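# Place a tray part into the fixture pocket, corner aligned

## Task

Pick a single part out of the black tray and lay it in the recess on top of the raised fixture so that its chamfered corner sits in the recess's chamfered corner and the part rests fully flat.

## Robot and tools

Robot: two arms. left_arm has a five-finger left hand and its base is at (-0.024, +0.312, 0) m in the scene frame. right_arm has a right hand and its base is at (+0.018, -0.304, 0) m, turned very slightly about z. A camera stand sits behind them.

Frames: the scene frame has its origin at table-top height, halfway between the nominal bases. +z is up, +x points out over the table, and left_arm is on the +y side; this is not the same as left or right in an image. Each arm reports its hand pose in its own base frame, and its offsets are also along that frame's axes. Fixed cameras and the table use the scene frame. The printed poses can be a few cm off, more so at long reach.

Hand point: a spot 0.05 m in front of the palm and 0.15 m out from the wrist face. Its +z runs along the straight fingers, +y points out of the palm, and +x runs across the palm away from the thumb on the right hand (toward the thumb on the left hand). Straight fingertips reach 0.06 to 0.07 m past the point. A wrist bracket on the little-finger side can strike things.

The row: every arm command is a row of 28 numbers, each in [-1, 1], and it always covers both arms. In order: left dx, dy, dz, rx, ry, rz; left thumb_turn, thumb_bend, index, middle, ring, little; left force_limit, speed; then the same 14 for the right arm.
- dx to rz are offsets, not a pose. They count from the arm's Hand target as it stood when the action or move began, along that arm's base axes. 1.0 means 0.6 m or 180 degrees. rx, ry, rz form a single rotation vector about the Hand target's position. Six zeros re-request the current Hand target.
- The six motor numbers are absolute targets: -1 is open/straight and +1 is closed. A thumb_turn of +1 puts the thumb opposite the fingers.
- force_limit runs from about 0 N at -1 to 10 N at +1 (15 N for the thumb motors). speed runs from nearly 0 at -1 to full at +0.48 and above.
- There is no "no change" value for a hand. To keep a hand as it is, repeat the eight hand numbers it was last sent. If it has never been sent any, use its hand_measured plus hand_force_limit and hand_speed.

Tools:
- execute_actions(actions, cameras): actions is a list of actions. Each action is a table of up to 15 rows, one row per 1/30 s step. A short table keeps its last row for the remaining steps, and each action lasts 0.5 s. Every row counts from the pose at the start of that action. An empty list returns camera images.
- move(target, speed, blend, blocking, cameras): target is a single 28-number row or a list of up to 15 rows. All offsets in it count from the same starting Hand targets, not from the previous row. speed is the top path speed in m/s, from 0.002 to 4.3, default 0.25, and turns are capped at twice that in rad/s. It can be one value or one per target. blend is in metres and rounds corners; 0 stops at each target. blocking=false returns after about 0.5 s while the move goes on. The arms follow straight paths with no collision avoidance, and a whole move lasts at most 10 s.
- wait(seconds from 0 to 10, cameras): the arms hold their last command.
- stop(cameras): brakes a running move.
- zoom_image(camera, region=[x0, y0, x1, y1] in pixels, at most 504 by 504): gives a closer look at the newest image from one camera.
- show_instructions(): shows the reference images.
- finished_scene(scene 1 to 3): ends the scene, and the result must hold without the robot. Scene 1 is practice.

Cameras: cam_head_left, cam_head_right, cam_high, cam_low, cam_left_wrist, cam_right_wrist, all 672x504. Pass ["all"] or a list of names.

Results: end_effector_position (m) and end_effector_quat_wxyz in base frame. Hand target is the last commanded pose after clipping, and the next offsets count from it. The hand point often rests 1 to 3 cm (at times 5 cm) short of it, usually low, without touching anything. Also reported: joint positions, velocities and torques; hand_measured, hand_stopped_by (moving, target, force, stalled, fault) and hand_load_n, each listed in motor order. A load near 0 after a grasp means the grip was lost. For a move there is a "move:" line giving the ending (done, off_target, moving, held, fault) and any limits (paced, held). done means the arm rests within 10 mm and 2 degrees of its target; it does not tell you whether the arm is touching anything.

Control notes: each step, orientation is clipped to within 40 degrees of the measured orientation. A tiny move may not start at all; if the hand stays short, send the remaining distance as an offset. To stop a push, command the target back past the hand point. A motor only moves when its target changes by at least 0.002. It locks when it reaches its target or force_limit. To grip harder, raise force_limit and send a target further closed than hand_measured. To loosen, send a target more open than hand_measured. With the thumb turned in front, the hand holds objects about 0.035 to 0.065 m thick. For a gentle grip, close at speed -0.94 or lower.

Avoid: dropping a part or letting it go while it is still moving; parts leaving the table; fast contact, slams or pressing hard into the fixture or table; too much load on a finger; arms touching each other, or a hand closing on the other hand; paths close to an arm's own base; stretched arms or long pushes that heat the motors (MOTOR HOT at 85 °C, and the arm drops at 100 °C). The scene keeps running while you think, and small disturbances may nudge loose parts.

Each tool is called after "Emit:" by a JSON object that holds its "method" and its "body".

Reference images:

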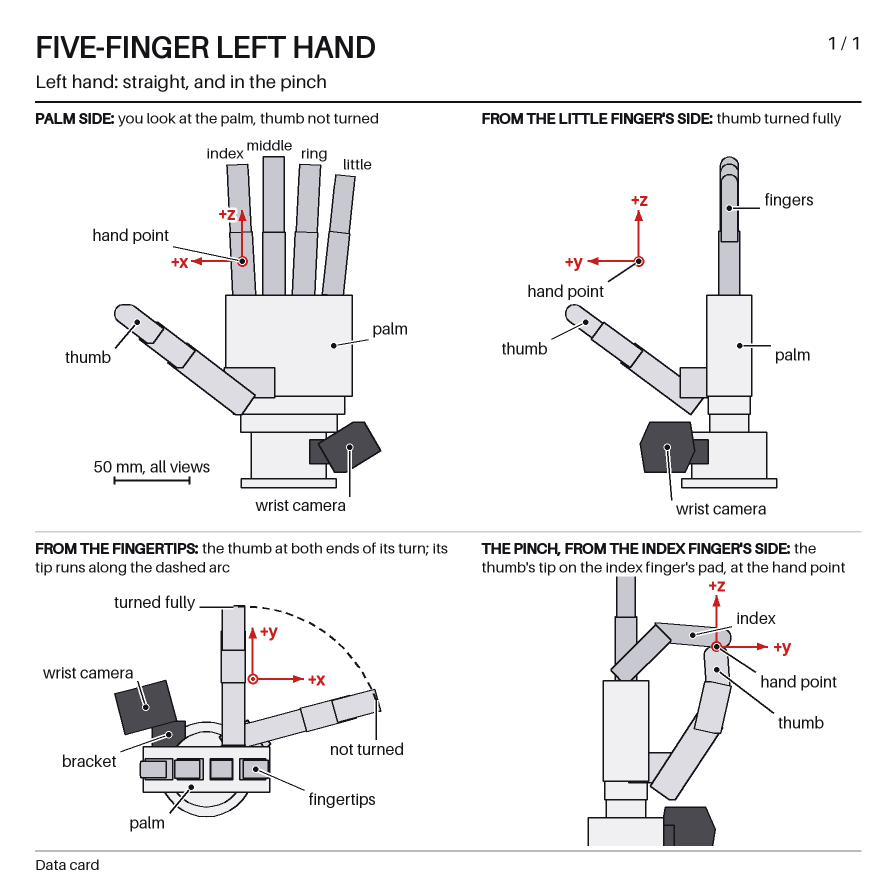

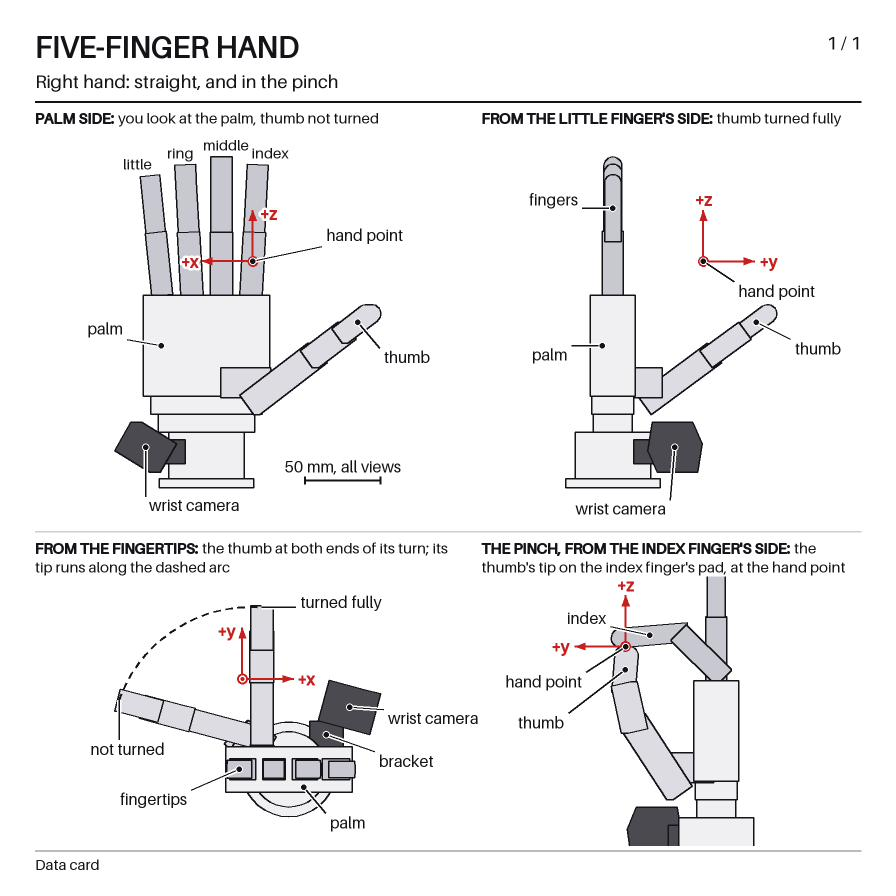

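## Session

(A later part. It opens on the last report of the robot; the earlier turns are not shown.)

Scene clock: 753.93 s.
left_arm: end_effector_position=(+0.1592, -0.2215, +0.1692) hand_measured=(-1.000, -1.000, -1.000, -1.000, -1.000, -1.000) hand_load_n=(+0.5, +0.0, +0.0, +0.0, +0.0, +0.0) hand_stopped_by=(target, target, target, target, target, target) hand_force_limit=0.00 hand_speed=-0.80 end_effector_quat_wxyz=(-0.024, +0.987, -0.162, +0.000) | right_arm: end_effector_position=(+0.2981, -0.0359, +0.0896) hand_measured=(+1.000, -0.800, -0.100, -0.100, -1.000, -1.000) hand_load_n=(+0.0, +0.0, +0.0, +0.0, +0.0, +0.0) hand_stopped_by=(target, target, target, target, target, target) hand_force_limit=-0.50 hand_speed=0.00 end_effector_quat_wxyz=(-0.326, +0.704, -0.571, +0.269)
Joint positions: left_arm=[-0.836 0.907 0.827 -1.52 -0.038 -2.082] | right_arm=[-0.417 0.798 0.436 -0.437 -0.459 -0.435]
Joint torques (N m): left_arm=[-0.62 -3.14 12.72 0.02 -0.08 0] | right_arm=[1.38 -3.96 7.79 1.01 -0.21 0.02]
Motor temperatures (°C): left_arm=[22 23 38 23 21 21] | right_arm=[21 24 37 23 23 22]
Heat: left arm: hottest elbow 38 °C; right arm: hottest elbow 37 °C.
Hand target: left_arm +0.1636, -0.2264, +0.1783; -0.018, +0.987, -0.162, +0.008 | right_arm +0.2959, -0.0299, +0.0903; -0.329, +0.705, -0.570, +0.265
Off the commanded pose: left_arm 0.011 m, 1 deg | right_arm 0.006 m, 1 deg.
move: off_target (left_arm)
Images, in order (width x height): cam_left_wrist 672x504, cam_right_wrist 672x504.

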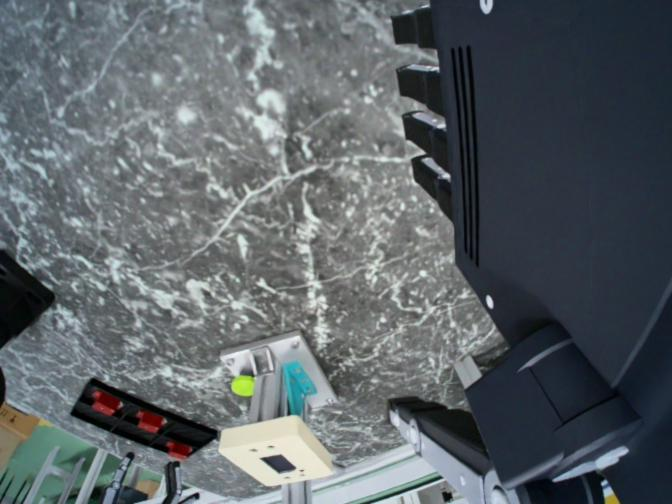

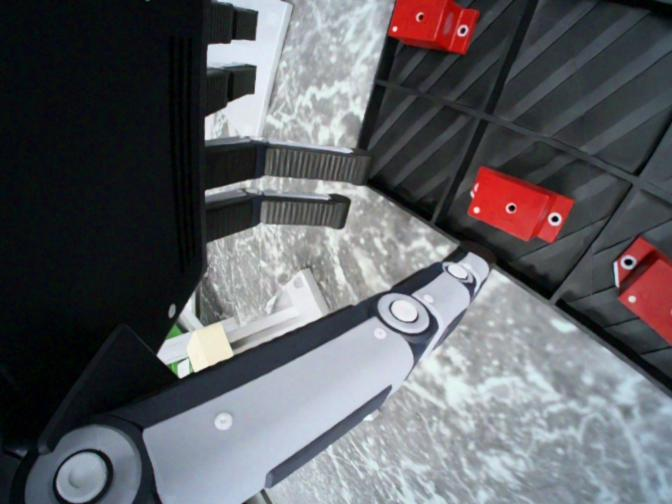

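Emit:
{"method": "move", "body": {"target": [0,0,0,0,0,0,-1,-1,-1,-1,-1,-1,0,-0.8, -0.0198,-0.0168,-0.0555,0,0,-0.0278,1,-0.8,0,0,-1,-1,-0.5,0], "speed": 0.1, "cameras": ["cam_right_wrist","cam_left_wrist"]}}

Emit:
{"method": "zoom_image", "body": {"camera": "cam_right_wrist", "region": [250, 80, 622, 359]}}

Emit:
{"method": "zoom_image", "body": {"camera": "cam_left_wrist", "region": [60, 360, 260, 504]}}

Scene clock: 787.17 s.
left_arm: end_effector_position=(+0.1592, -0.2215, +0.1692) hand_measured=(-1.000, -1.000, -1.000, -1.000, -1.000, -1.000) hand_load_n=(+0.0, +0.0, +0.0, +0.0, +0.0, +0.0) hand_stopped_by=(target, target, target, target, target, target) hand_force_limit=0.00 hand_speed=-0.80 end_effector_quat_wxyz=(-0.024, +0.987, -0.162, +0.000) | right_arm: end_effector_position=(+0.2812, -0.0346, +0.0536) hand_measured=(+1.000, -0.800, +0.000, +0.000, -1.000, -1.000) hand_load_n=(+0.0, +0.0, +0.0, +0.0, +0.0, +0.0) hand_stopped_by=(target, target, target, target, target, target) hand_force_limit=-0.50 hand_speed=0.00 end_effector_quat_wxyz=(-0.315, +0.688, -0.597, +0.267)
Joint positions: left_arm=[-0.836 0.907 0.827 -1.52 -0.038 -2.082] | right_arm=[-0.424 0.792 0.338 -0.355 -0.423 -0.395]
Joint torques (N m): left_arm=[-0.62 -3.14 12.74 0.02 -0.08 0] | right_arm=[-0.67 -3.31 7.53 1.87 -0.19 0]
Heat: left arm: hottest elbow 38 °C; right arm: hottest elbow 34 °C.
Hand target: left_arm +0.1636, -0.2264, +0.1783; -0.018, +0.987, -0.162, +0.008 | right_arm +0.2840, -0.0400, +0.0569; -0.317, +0.679, -0.600, +0.279
Off the commanded pose: left_arm 0.011 m, 1 deg | right_arm 0.007 m, 2 deg.
move: off_target (left_arm)
Images, in order (width x height): cam_left_wrist 672x504, cam_right_wrist 672x504.

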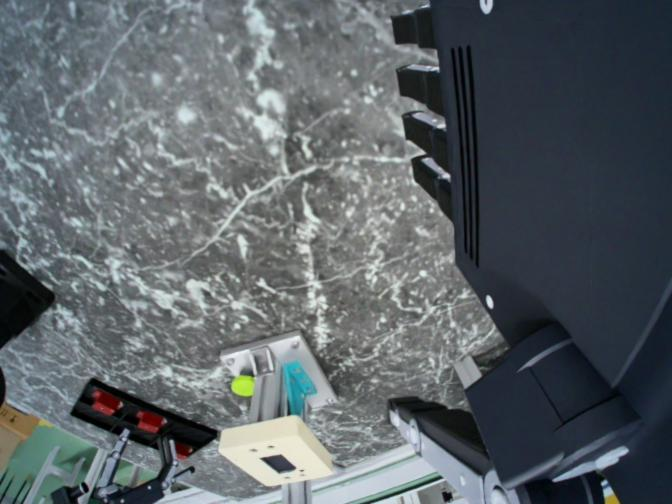

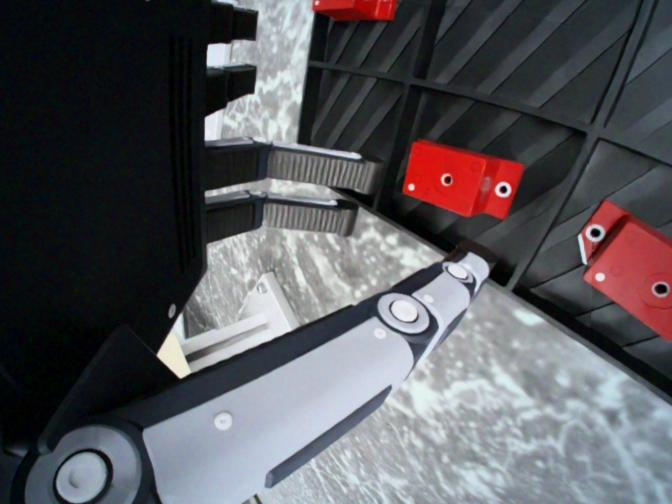

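Scaled by 1.355 from the camera's 672x504 image, which has a finer 960x720 frame.

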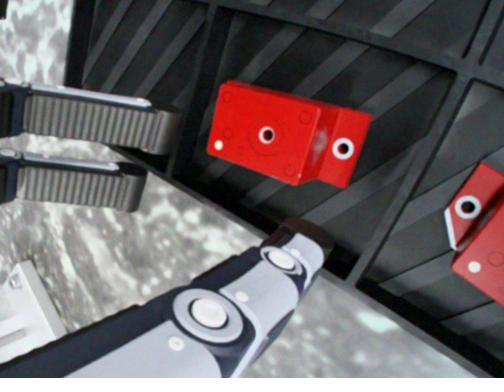

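Scaled by 2.520 from the camera's 672x504 image, which has a finer 960x720 frame.

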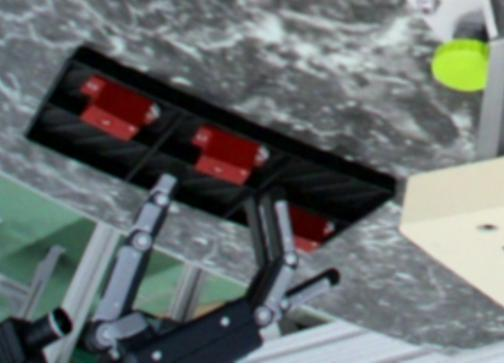

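Emit:
{"method": "move", "body": {"target": [0,0,0,0,0,0,-1,-1,-1,-1,-1,-1,0,-0.8, 0.0033,-0.0292,-0.0248,0,0,0,1,-0.8,0,0,-1,-1,-0.5,0], "speed": 0.1, "cameras": ["cam_right_wrist","cam_left_wrist"]}}

Emit:
{"method": "zoom_image", "body": {"camera": "cam_right_wrist", "region": [250, 80, 622, 359]}}

Emit:
{"method": "zoom_image", "body": {"camera": "cam_left_wrist", "region": [60, 360, 260, 504]}}

Scene clock: 855.53 s.
left_arm: end_effector_position=(+0.1592, -0.2215, +0.1692) hand_measured=(-1.000, -1.000, -1.000, -1.000, -1.000, -1.000) hand_load_n=(+0.0, +0.0, +0.0, +0.0, +0.0, +0.0) hand_stopped_by=(target, target, target, target, target, target) hand_force_limit=0.00 hand_speed=-0.80 end_effector_quat_wxyz=(-0.024, +0.987, -0.162, +0.000) | right_arm: end_effector_position=(+0.2848, -0.0520, +0.0440) hand_measured=(+1.000, -0.800, +0.000, +0.000, -1.000, -1.000) hand_load_n=(+0.0, +0.0, +0.0, +0.0, +0.0, +0.0) hand_stopped_by=(target, target, target, target, target, target) hand_force_limit=-0.50 hand_speed=0.00 end_effector_quat_wxyz=(-0.318, +0.680, -0.601, +0.273)
Joint positions: left_arm=[-0.836 0.907 0.827 -1.52 -0.038 -2.082] | right_arm=[-0.496 0.855 0.329 -0.286 -0.468 -0.431]
Joint torques (N m): left_arm=[-0.62 -3.14 12.72 0.02 -0.08 0] | right_arm=[-0.5 -1.85 7.35 1.88 -0.4 -0.18]
Heat: left arm: hottest elbow 38 °C; right arm: hottest elbow 33 °C.
Hand target: left_arm +0.1636, -0.2264, +0.1783; -0.018, +0.987, -0.162, +0.008 | right_arm +0.2861, -0.0575, +0.0421; -0.317, +0.679, -0.600, +0.279
Off the commanded pose: left_arm 0.011 m, 1 deg | right_arm 0.006 m, 1 deg.
move: off_target (left_arm)
Images, in order (width x height): cam_left_wrist 672x504, cam_right_wrist 672x504.

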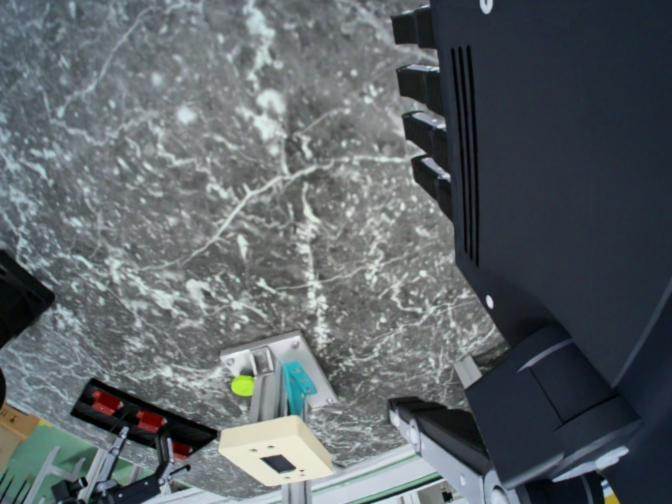

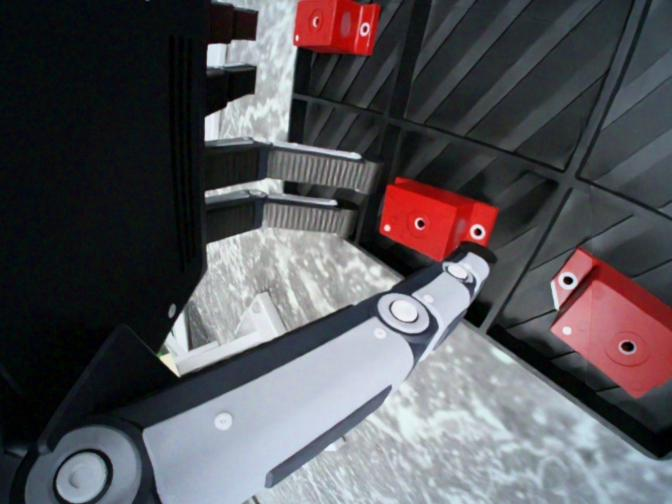

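Scaled by 1.355 from the camera's 672x504 image, which has a finer 960x720 frame.

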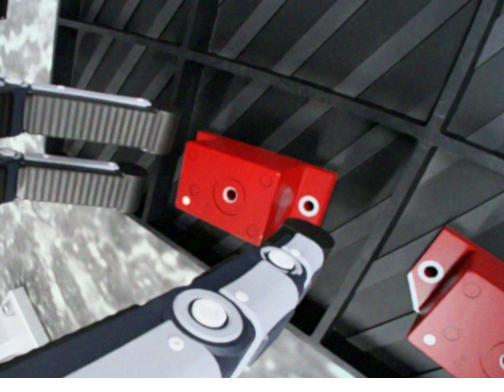

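Scaled by 2.520 from the camera's 672x504 image, which has a finer 960x720 frame.

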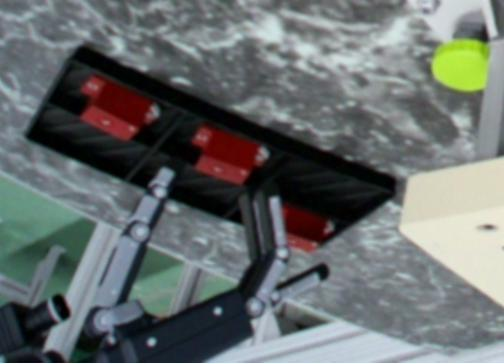

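Emit:
{"method": "move", "body": {"target": [0,0,0,0,0,0,-1,-1,-1,-1,-1,-1,0,-0.8, 0.0093,0.0158,-0.0185,0,0,0,1,-0.85,0,0,-1,-1,-0.5,0], "speed": 0.08, "cameras": ["cam_right_wrist"]}}

Emit:
{"method": "zoom_image", "body": {"camera": "cam_right_wrist", "region": [250, 80, 622, 359]}}

Emit:
{"method": "zoom_image", "body": {"camera": "cam_right_wrist", "region": [320, 120, 440, 240]}}

Scene clock: 881.07 s.
left_arm: end_effector_position=(+0.1592, -0.2215, +0.1692) hand_measured=(-1.000, -1.000, -1.000, -1.000, -1.000, -1.000) hand_load_n=(+0.0, +0.0, +0.0, +0.0, +0.0, +0.0) hand_stopped_by=(target, target, target, target, target, target) hand_force_limit=0.00 hand_speed=-0.80 end_effector_quat_wxyz=(-0.024, +0.987, -0.162, +0.000) | right_arm: end_effector_position=(+0.2890, -0.0524, +0.0335) hand_measured=(+1.000, -0.850, +0.000, +0.000, -1.000, -1.000) hand_load_n=(+0.5, +0.0, +0.0, -1.0, +0.0, +0.0) hand_stopped_by=(target, target, target, target, target, target) hand_force_limit=-0.50 hand_speed=0.00 end_effector_quat_wxyz=(-0.313, +0.678, -0.603, +0.281)
Joint positions: left_arm=[-0.836 0.907 0.827 -1.52 -0.038 -2.082] | right_arm=[-0.475 0.888 0.308 -0.213 -0.437 -0.411]
Joint torques (N m): left_arm=[-0.62 -3.14 12.74 0.02 -0.08 0] | right_arm=[1.55 -1.9 6.99 2.03 -0.2 0.06]
Motor temperatures (°C): left_arm=[22 23 39 23 21 21] | right_arm=[21 24 32 23 23 22]
Heat: left arm: hottest elbow 39 °C; right arm: hottest elbow 32 °C.
Hand target: left_arm +0.1636, -0.2264, +0.1783; -0.018, +0.987, -0.162, +0.008 | right_arm +0.2916, -0.0481, +0.0310; -0.317, +0.679, -0.600, +0.279
Off the commanded pose: left_arm 0.011 m, 1 deg | right_arm 0.006 m, 1 deg.
move: off_target (left_arm)
Images, in order (width x height): cam_right_wrist 672x504.

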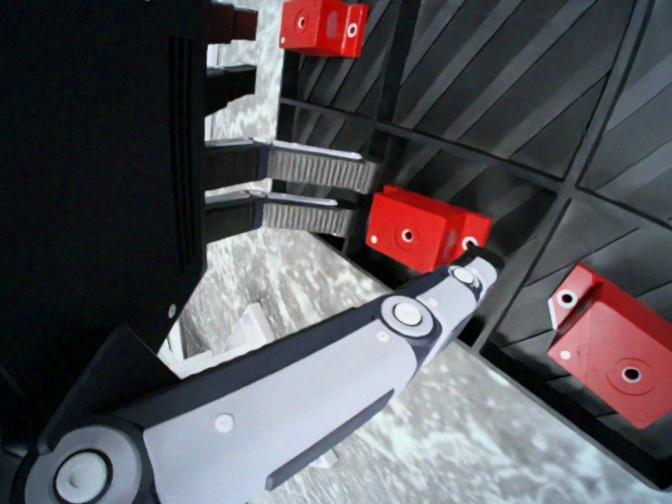

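Scaled by 1.355 from the camera's 672x504 image, which has a finer 960x720 frame.

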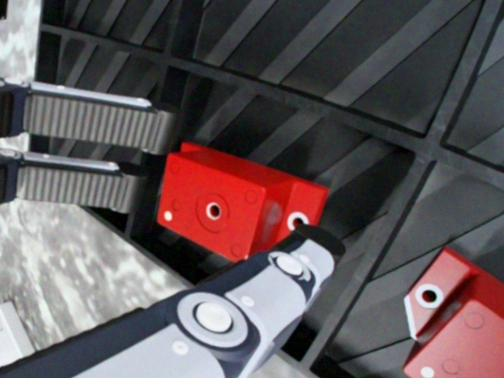

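Scaled by 4.200 from the camera's 672x504 image, which has a finer 960x720 frame.

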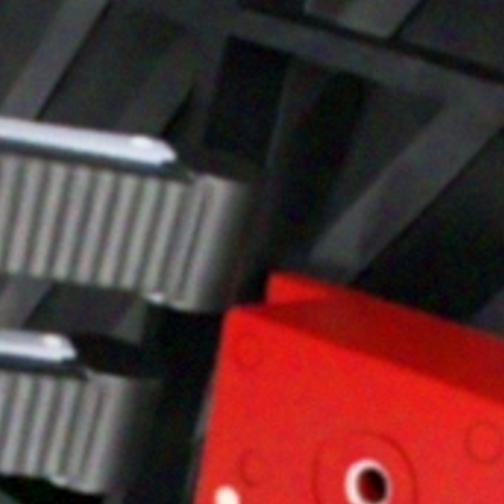

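Emit:
{"method": "move", "body": {"target": [0,0,0,0,0,0,-1,-1,-1,-1,-1,-1,0,-0.8, 0.0053,0.0128,0.0,0,0,0,1,-0.85,-0.05,-0.05,-1,-1,-0.5,0], "speed": 0.08, "cameras": ["cam_right_wrist"]}}

Emit:
{"method": "zoom_image", "body": {"camera": "cam_right_wrist", "region": [250, 80, 622, 359]}}

Scene clock: 902.13 s.
left_arm: end_effector_position=(+0.1592, -0.2215, +0.1692) hand_measured=(-1.000, -1.000, -1.000, -1.000, -1.000, -1.000) hand_load_n=(+0.0, +0.0, +0.0, +0.0, +0.0, +0.0) hand_stopped_by=(target, target, target, target, target, target) hand_force_limit=0.00 hand_speed=-0.80 end_effector_quat_wxyz=(-0.024, +0.987, -0.162, +0.000) | right_arm: end_effector_position=(+0.2918, -0.0454, +0.0324) hand_measured=(+1.000, -0.850, -0.050, -0.050, -1.000, -1.000) hand_load_n=(+0.0, +0.0, +0.0, -1.0, +0.0, +0.0) hand_stopped_by=(target, target, target, target, target, target) hand_force_limit=-0.50 hand_speed=0.00 end_effector_quat_wxyz=(-0.312, +0.678, -0.603, +0.281)
Joint positions: left_arm=[-0.836 0.907 0.827 -1.52 -0.038 -2.082] | right_arm=[-0.436 0.888 0.304 -0.2 -0.407 -0.382]
Joint torques (N m): left_arm=[-0.62 -3.14 12.72 0.03 -0.08 0] | right_arm=[1.85 -2.14 7.09 2.03 -0.26 0.04]
Heat: left arm: hottest elbow 39 °C; right arm: hottest elbow 33 °C.
Hand target: left_arm +0.1636, -0.2264, +0.1783; -0.018, +0.987, -0.162, +0.008 | right_arm +0.2949, -0.0403, +0.0310; -0.317, +0.679, -0.600, +0.279
Off the commanded pose: left_arm 0.011 m, 1 deg | right_arm 0.006 m, 1 deg.
move: off_target (left_arm)
Images, in order (width x height): cam_right_wrist 672x504.

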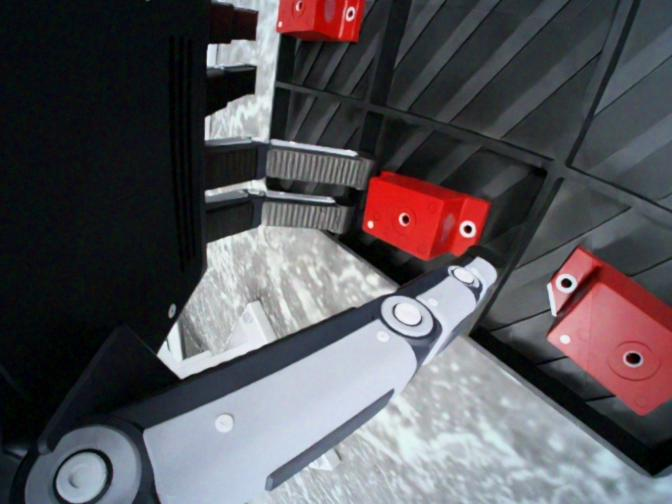

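Scaled by 1.355 from the camera's 672x504 image, which has a finer 960x720 frame.

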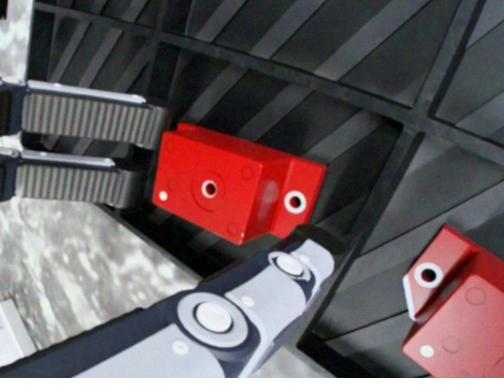

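Emit:
{"method": "move", "body": {"target": [0,0,0,0,0,0,-1,-1,-1,-1,-1,-1,0,-0.8, 0.0,0.0,-0.0085,0,0,0,1,-0.85,-0.05,-0.05,-1,-1,-0.5,0], "speed": 0.05, "cameras": ["cam_right_wrist"]}}

Emit:
{"method": "zoom_image", "body": {"camera": "cam_right_wrist", "region": [250, 80, 622, 359]}}

Scene clock: 920.00 s.
left_arm: end_effector_position=(+0.1592, -0.2215, +0.1692) hand_measured=(-1.000, -1.000, -1.000, -1.000, -1.000, -1.000) hand_load_n=(+0.0, +0.0, +0.0, +0.0, +0.0, +0.0) hand_stopped_by=(target, target, target, target, target, target) hand_force_limit=0.00 hand_speed=-0.80 end_effector_quat_wxyz=(-0.024, +0.987, -0.162, +0.000) | right_arm: end_effector_position=(+0.2941, -0.0459, +0.0306) hand_measured=(+1.000, -0.850, -0.050, -0.050, -1.000, -1.000) hand_load_n=(+0.0, +0.0, -0.5, -1.0, +0.0, +0.0) hand_stopped_by=(target, target, target, target, target, target) hand_force_limit=-0.50 hand_speed=0.00 end_effector_quat_wxyz=(-0.314, +0.677, -0.602, +0.285)
Joint positions: left_arm=[-0.836 0.907 0.827 -1.52 -0.038 -2.082] | right_arm=[-0.435 0.898 0.298 -0.173 -0.407 -0.378]
Joint torques (N m): left_arm=[-0.62 -3.19 12.72 0.02 -0.08 0] | right_arm=[1.44 -1.9 6.82 1.89 -0.25 0.03]
Heat: left arm: hottest elbow 39 °C; right arm: hottest elbow 33 °C.
Hand target: left_arm +0.1636, -0.2264, +0.1783; -0.018, +0.987, -0.162, +0.008 | right_arm +0.2948, -0.0404, +0.0259; -0.317, +0.679, -0.600, +0.279
Off the commanded pose: left_arm 0.011 m, 1 deg | right_arm 0.007 m, 1 deg.
move: off_target (left_arm)
Images, in order (width x height): cam_right_wrist 672x504.

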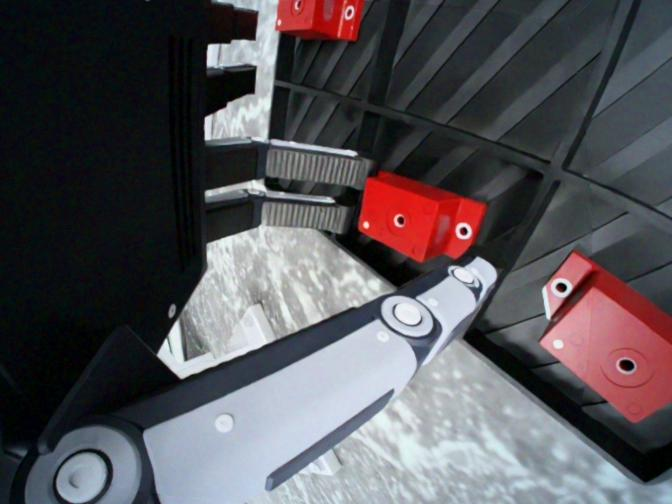

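Scaled by 1.355 from the camera's 672x504 image, which has a finer 960x720 frame.

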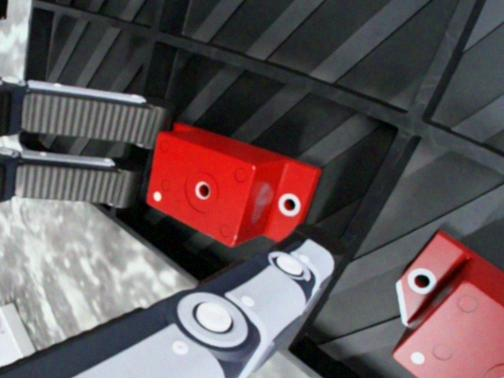

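Emit:
{"method": "execute_actions", "body": {"actions": [[[0,0,0,0,0,0,-1,-1,-1,-1,-1,-1,0,-0.8, 0,0,0,0,0,0,1,-0.4,-0.05,-0.05,-1,-1,-0.6,-0.93]],[[0,0,0,0,0,0,-1,-1,-1,-1,-1,-1,0,-0.8, 0,0,0,0,0,0,1,-0.4,-0.05,-0.05,-1,-1,-0.6,-0.93]],[[0,0,0,0,0,0,-1,-1,-1,-1,-1,-1,0,-0.8, 0,0,0,0,0,0,1,-0.4,-0.05,-0.05,-1,-1,-0.6,-0.93]],[[0,0,0,0,0,0,-1,-1,-1,-1,-1,-1,0,-0.8, 0,0,0,0,0,0,1,-0.4,-0.05,-0.05,-1,-1,-0.6,-0.93]]], "cameras": ["cam_right_wrist"]}}

Emit:
{"method": "zoom_image", "body": {"camera": "cam_right_wrist", "region": [250, 80, 622, 359]}}

Scene clock: 935.13 s.
left_arm: end_effector_position=(+0.1592, -0.2215, +0.1692) hand_measured=(-1.000, -1.000, -1.000, -1.000, -1.000, -1.000) hand_load_n=(+0.0, +0.0, +0.0, +0.0, +0.0, +0.0) hand_stopped_by=(target, target, target, target, target, target) hand_force_limit=0.00 hand_speed=-0.80 end_effector_quat_wxyz=(-0.024, +0.987, -0.162, +0.000) | right_arm: end_effector_position=(+0.2941, -0.0459, +0.0304) hand_measured=(+1.000, -0.464, -0.050, -0.050, -1.000, -1.000) hand_load_n=(+1.5, +3.0, +0.0, +2.5, +0.0, +0.0) hand_stopped_by=(target, force, target, target, target, target) hand_force_limit=-0.60 hand_speed=-0.93 end_effector_quat_wxyz=(-0.314, +0.677, -0.602, +0.284)
Joint positions: left_arm=[-0.836 0.907 0.827 -1.52 -0.038 -2.082] | right_arm=[-0.435 0.899 0.298 -0.172 -0.407 -0.378]
Joint torques (N m): left_arm=[-0.62 -3.14 12.72 0.03 -0.08 0] | right_arm=[1.79 -1.85 6.71 1.99 -0.26 0]
Heat: left arm: hottest elbow 39 °C; right arm: hottest elbow 33 °C.
Hand target: left_arm +0.1636, -0.2264, +0.1783; -0.018, +0.987, -0.162, +0.008 | right_arm +0.2948, -0.0404, +0.0259; -0.317, +0.679, -0.600, +0.279
Off the commanded pose: left_arm 0.011 m, 1 deg | right_arm 0.007 m, 1 deg.
Step readings (end_effector_position of left_arm | right_arm):
0: (+0.1592, -0.2215, +0.1692) | (+0.2941, -0.0459, +0.0305)
1: (+0.1592, -0.2215, +0.1692) | (+0.2941, -0.0459, +0.0305)
2: (+0.1592, -0.2215, +0.1692) | (+0.2941, -0.0459, +0.0305)
4: (+0.1592, -0.2215, +0.1692) | (+0.2941, -0.0459, +0.0305)
8: (+0.1592, -0.2215, +0.1692) | (+0.2941, -0.0459, +0.0305)
15: (+0.1592, -0.2215, +0.1692) | (+0.2941, -0.0459, +0.0305)
16: (+0.1592, -0.2215, +0.1692) | (+0.2941, -0.0459, +0.0305)
17: (+0.1592, -0.2215, +0.1692) | (+0.2941, -0.0459, +0.0305)
19: (+0.1592, -0.2215, +0.1692) | (+0.2941, -0.0459, +0.0305)
23: (+0.1592, -0.2215, +0.1692) | (+0.2941, -0.0459, +0.0305)
30: (+0.1592, -0.2215, +0.1692) | (+0.2941, -0.0459, +0.0305)
31: (+0.1592, -0.2215, +0.1692) | (+0.2941, -0.0459, +0.0305)
32: (+0.1592, -0.2215, +0.1692) | (+0.2941, -0.0459, +0.0305)
34: (+0.1592, -0.2215, +0.1692) | (+0.2941, -0.0459, +0.0305)
38: (+0.1592, -0.2215, +0.1692) | (+0.2941, -0.0459, +0.0305)
45: (+0.1592, -0.2215, +0.1692) | (+0.2941, -0.0459, +0.0305)
46: (+0.1592, -0.2215, +0.1692) | (+0.2941, -0.0459, +0.0305)
47: (+0.1592, -0.2215, +0.1692) | (+0.2941, -0.0459, +0.0305)
49: (+0.1592, -0.2215, +0.1692) | (+0.2941, -0.0459, +0.0305)
53: (+0.1592, -0.2215, +0.1692) | (+0.2941, -0.0459, +0.0305)
60: (+0.1592, -0.2215, +0.1692) | (+0.2941, -0.0459, +0.0305)
Images, in order (width x height): cam_right_wrist 672x504.

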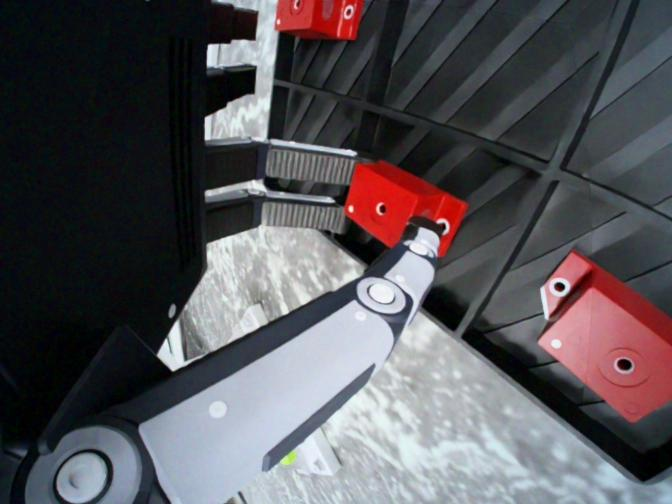

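Scaled by 1.355 from the camera's 672x504 image, which has a finer 960x720 frame.

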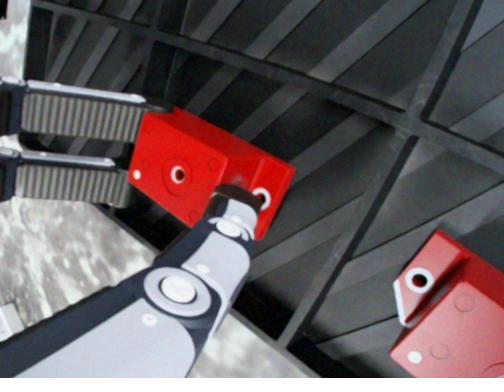

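Emit:
{"method": "execute_actions", "body": {"actions": [[[0,0,0,0,0,0,-1,-1,-1,-1,-1,-1,0,-0.8, 0,0,0,0,0,0,1,-0.4,0.4,0.4,-1,-1,-0.4,-0.93]],[[0,0,0,0,0,0,-1,-1,-1,-1,-1,-1,0,-0.8, 0,0,0,0,0,0,1,-0.4,0.4,0.4,-1,-1,-0.4,-0.93]],[[0,0,0,0,0,0,-1,-1,-1,-1,-1,-1,0,-0.8, 0,0,0,0,0,0,1,-0.4,0.4,0.4,-1,-1,-0.4,-0.93]]], "cameras": ["cam_right_wrist"]}}

Emit:
{"method": "zoom_image", "body": {"camera": "cam_right_wrist", "region": [250, 80, 622, 359]}}

Scene clock: 952.37 s.
left_arm: end_effector_position=(+0.1592, -0.2215, +0.1692) hand_measured=(-1.000, -1.000, -1.000, -1.000, -1.000, -1.000) hand_load_n=(+0.0, +0.0, +0.0, +0.0, +0.0, +0.0) hand_stopped_by=(target, target, target, target, target, target) hand_force_limit=0.00 hand_speed=-0.80 end_effector_quat_wxyz=(-0.024, +0.987, -0.162, +0.000) | right_arm: end_effector_position=(+0.2944, -0.0459, +0.0302) hand_measured=(+1.000, -0.464, +0.000, -0.046, -1.000, -1.000) hand_load_n=(+0.5, +5.5, +4.0, +2.0, +0.0, +0.0) hand_stopped_by=(target, force, force, force, target, target) hand_force_limit=-0.40 hand_speed=-0.93 end_effector_quat_wxyz=(-0.314, +0.677, -0.602, +0.284)
Joint positions: left_arm=[-0.836 0.907 0.827 -1.52 -0.038 -2.082] | right_arm=[-0.435 0.901 0.298 -0.17 -0.407 -0.378]
Joint torques (N m): left_arm=[-0.62 -3.14 12.72 0.02 -0.08 0] | right_arm=[1.61 -1.96 6.76 1.87 -0.26 0.01]
Heat: left arm: hottest elbow 39 °C; right arm: hottest elbow 33 °C.
Hand target: left_arm +0.1636, -0.2264, +0.1783; -0.018, +0.987, -0.162, +0.008 | right_arm +0.2947, -0.0405, +0.0258; -0.317, +0.679, -0.601, +0.279
Off the commanded pose: left_arm 0.011 m, 1 deg | right_arm 0.007 m, 1 deg.
Step readings (end_effector_position of left_arm | right_arm):
0: (+0.1592, -0.2215, +0.1692) | (+0.2941, -0.0459, +0.0304)
1: (+0.1592, -0.2215, +0.1692) | (+0.2941, -0.0459, +0.0304)
2: (+0.1592, -0.2215, +0.1692) | (+0.2941, -0.0459, +0.0304)
4: (+0.1592, -0.2215, +0.1692) | (+0.2942, -0.0458, +0.0304)
8: (+0.1592, -0.2215, +0.1692) | (+0.2943, -0.0459, +0.0304)
15: (+0.1592, -0.2215, +0.1692) | (+0.2944, -0.0459, +0.0302)
16: (+0.1592, -0.2215, +0.1692) | (+0.2944, -0.0459, +0.0302)
17: (+0.1592, -0.2215, +0.1692) | (+0.2944, -0.0459, +0.0302)
19: (+0.1592, -0.2215, +0.1692) | (+0.2944, -0.0459, +0.0302)
23: (+0.1592, -0.2215, +0.1692) | (+0.2944, -0.0459, +0.0302)
30: (+0.1592, -0.2215, +0.1692) | (+0.2944, -0.0459, +0.0302)
31: (+0.1592, -0.2215, +0.1692) | (+0.2944, -0.0459, +0.0302)
32: (+0.1592, -0.2215, +0.1692) | (+0.2944, -0.0459, +0.0302)
34: (+0.1592, -0.2215, +0.1692) | (+0.2944, -0.0459, +0.0302)
38: (+0.1592, -0.2215, +0.1692) | (+0.2944, -0.0459, +0.0302)
45: (+0.1592, -0.2215, +0.1692) | (+0.2944, -0.0459, +0.0302)
Images, in order (width x height): cam_right_wrist 672x504.

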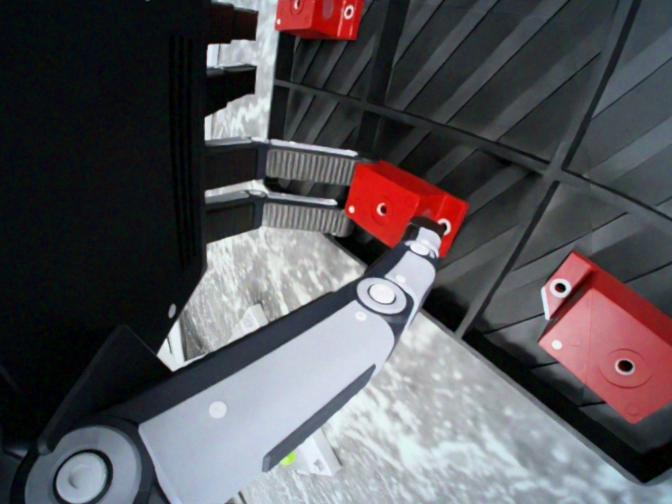

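Scaled by 1.355 from the camera's 672x504 image, which has a finer 960x720 frame.

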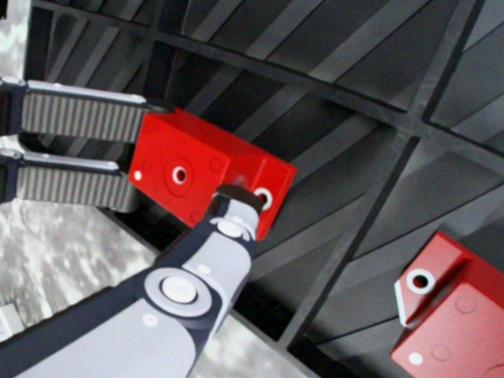

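Emit:
{"method": "move", "body": {"target": [0,0,0,0,0,0,-1,-1,-1,-1,-1,-1,0,-0.8, 0,0,0.15,0,0,0,1,-0.4,0.4,0.4,-1,-1,-0.4,-0.93], "speed": 0.08, "cameras": ["cam_right_wrist","cam_left_wrist","cam_head_right"]}}

Emit:
{"method": "zoom_image", "body": {"camera": "cam_right_wrist", "region": [250, 80, 622, 359]}}

Scene clock: 963.43 s.
left_arm: end_effector_position=(+0.1592, -0.2215, +0.1692) hand_measured=(-1.000, -1.000, -1.000, -1.000, -1.000, -1.000) hand_load_n=(+0.0, +0.0, +0.0, +0.0, +0.0, +0.0) hand_stopped_by=(target, target, target, target, target, target) hand_force_limit=0.00 hand_speed=-0.80 end_effector_quat_wxyz=(-0.024, +0.987, -0.162, +0.000) | right_arm: end_effector_position=(+0.2735, -0.0342, +0.0791) hand_measured=(+1.000, -0.464, +0.000, -0.046, -1.000, -1.000) hand_load_n=(+0.5, +5.5, +4.0, +2.5, +0.0, +0.0) hand_stopped_by=(target, force, force, force, target, target) hand_force_limit=-0.40 hand_speed=-0.93 end_effector_quat_wxyz=(-0.304, +0.682, -0.617, +0.249)
Joint positions: left_arm=[-0.836 0.907 0.827 -1.52 -0.038 -2.082] | right_arm=[-0.427 0.739 0.407 -0.519 -0.405 -0.374]
Joint torques (N m): left_arm=[-0.62 -3.14 12.72 0.02 -0.09 0] | right_arm=[1.14 -3.78 13.26 0.96 -0.33 -0.02]
Heat: left arm: hottest elbow 39 °C; right arm: hottest elbow 33 °C.
Hand target: left_arm +0.1636, -0.2264, +0.1783; -0.018, +0.987, -0.162, +0.008 | right_arm +0.2947, -0.0405, +0.1158; -0.317, +0.679, -0.600, +0.279
Off the commanded pose: left_arm 0.011 m, 1 deg | right_arm 0.043 m, 4 deg.
move: off_target (left_arm, right_arm)
Images, in order (width x height): cam_head_right 672x504, cam_left_wrist 672x504, cam_right_wrist 672x504.

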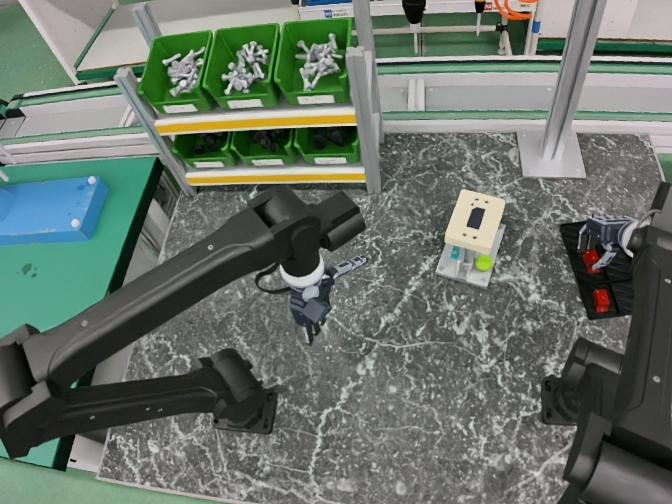

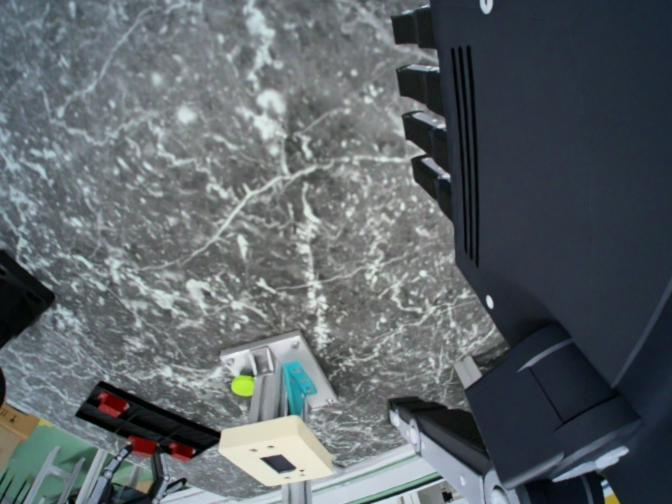

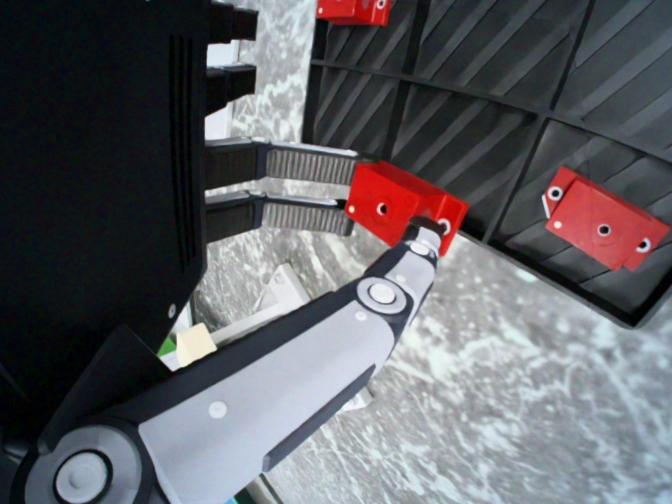

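Scaled by 1.355 from the camera's 672x504 image, which has a finer 960x720 frame.

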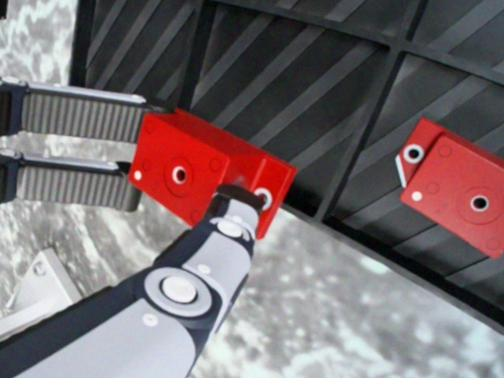

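Emit:
{"method": "move", "body": {"target": [[0,0,0,0,0,0,-1,-1,-1,-1,-1,-1,0,-0.8, 0,0.05,0.19,0,0,-0.02,1,-0.4,0.4,0.4,-1,-1,-0.4,-0.93],[0,0,0,0,0,0,-1,-1,-1,-1,-1,-1,0,-0.8, 0.1005,0.3425,0.21,0,0,-0.128,1,-0.4,0.4,0.4,-1,-1,-0.4,-0.93]], "speed": 0.12, "blend": [0.05,0], "cameras": ["all"]}}

Emit:
{"method": "zoom_image", "body": {"camera": "cam_right_wrist", "region": [250, 80, 622, 359]}}

Scene clock: 1006.60 s.
left_arm: end_effector_position=(+0.1592, -0.2215, +0.1692) hand_measured=(-1.000, -1.000, -1.000, -1.000, -1.000, -1.000) hand_load_n=(+0.0, +0.0, +0.0, +0.0, -0.5, -0.5) hand_stopped_by=(target, target, target, target, target, target) hand_force_limit=0.00 hand_speed=-0.80 end_effector_quat_wxyz=(-0.024, +0.987, -0.162, +0.000) | right_arm: end_effector_position=(+0.3409, +0.1502, +0.2094) hand_measured=(+1.000, -0.464, +0.000, -0.046, -1.000, -1.000) hand_load_n=(+0.5, +5.0, +4.0, +2.5, +0.0, +0.0) hand_stopped_by=(target, force, force, force, target, target) hand_force_limit=-0.40 hand_speed=-0.93 end_effector_quat_wxyz=(+0.227, -0.557, +0.725, -0.336)
Joint positions: left_arm=[-0.836 0.907 0.827 -1.52 -0.038 -2.082] | right_arm=[0.59 0.961 0.875 -0.89 0.626 0.653]
Joint torques (N m): left_arm=[-0.62 -3.19 12.74 0.02 -0.08 0] | right_arm=[1.38 -4.54 13.68 0.73 0.56 0.04]
Motor temperatures (°C): left_arm=[21 23 39 23 21 21] | right_arm=[21 23 37 23 23 22]
Heat: left arm: hottest elbow 39 °C; right arm: hottest elbow 37 °C.
Hand target: left_arm +0.1636, -0.2264, +0.1783; -0.018, +0.987, -0.162, +0.008 | right_arm +0.3550, +0.1650, +0.2420; +0.255, -0.545, +0.724, -0.337
Off the commanded pose: left_arm 0.011 m, 1 deg | right_arm 0.038 m, 3 deg.
move: off_target (left_arm, right_arm)

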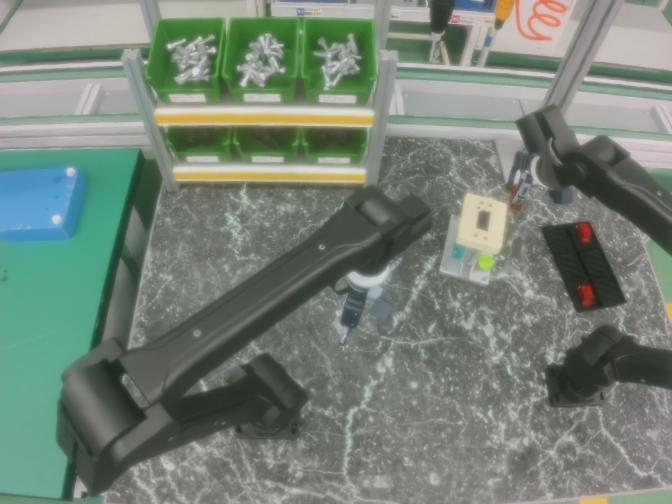

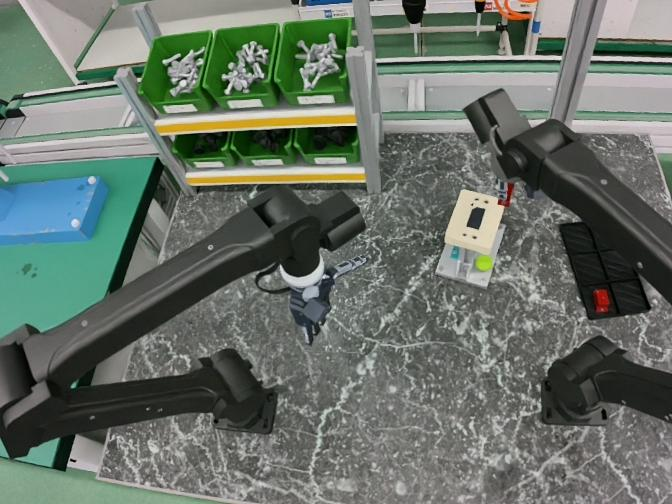

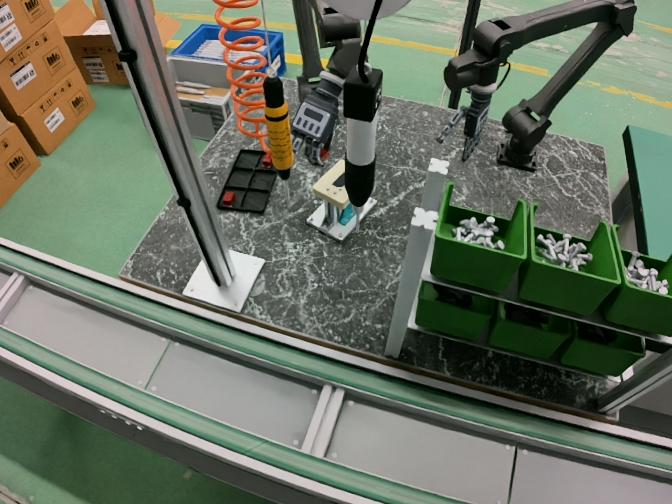

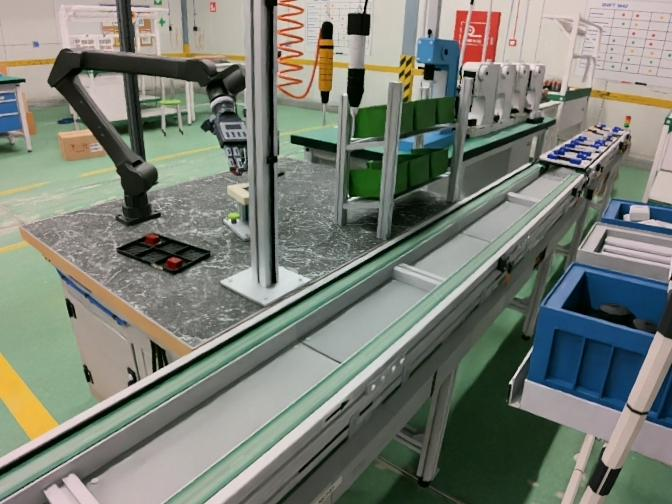

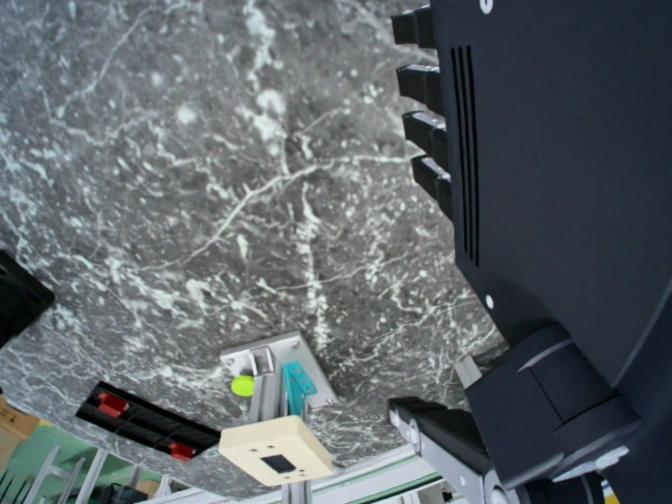

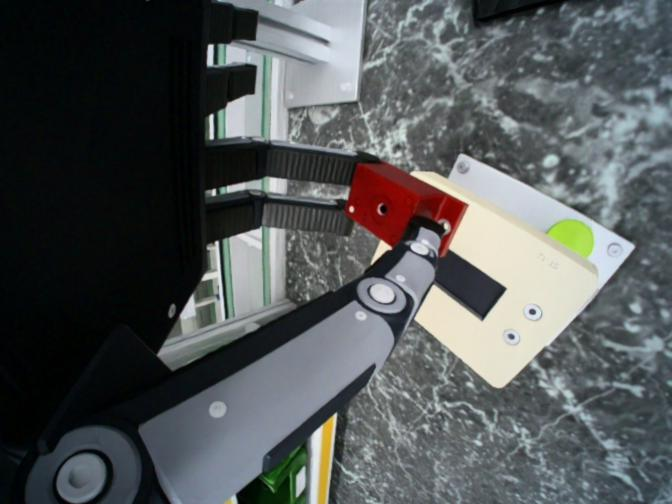

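Scaled by 1.355 from the camera's 672x504 image, which has a finer 960x720 frame.

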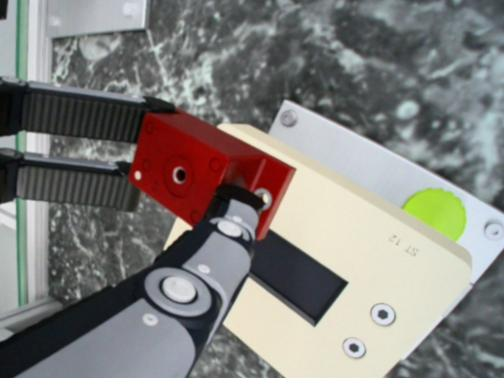

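Emit:
{"method": "zoom_image", "body": {"camera": "cam_right_wrist", "region": [335, 145, 485, 265]}}

Emit:
{"method": "zoom_image", "body": {"camera": "cam_left_wrist", "region": [200, 400, 360, 504]}}

Emit:
{"method": "zoom_image", "body": {"camera": "cam_low", "region": [190, 100, 290, 250]}}

Scaled by 3.360 from the camera's 672x504 image, which has a finer 960x720 frame.

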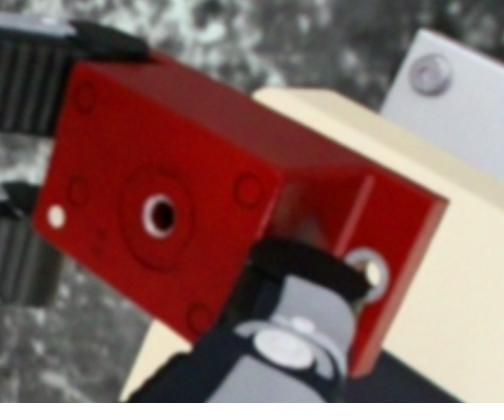

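Scaled by 3.150 from the camera's 672x504 image, which has a finer 960x720 frame.

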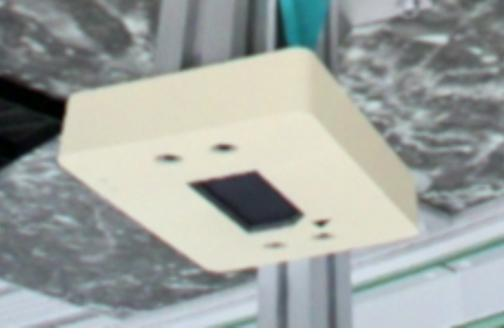

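Scaled by 3.360 from the camera's 672x504 image, which has a finer 960x720 frame.

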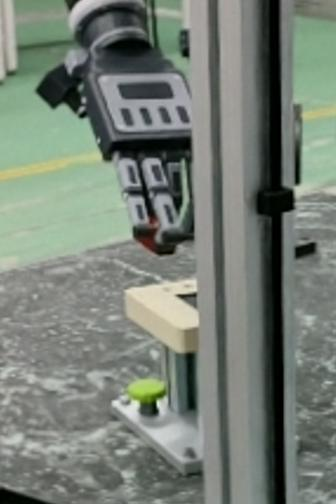

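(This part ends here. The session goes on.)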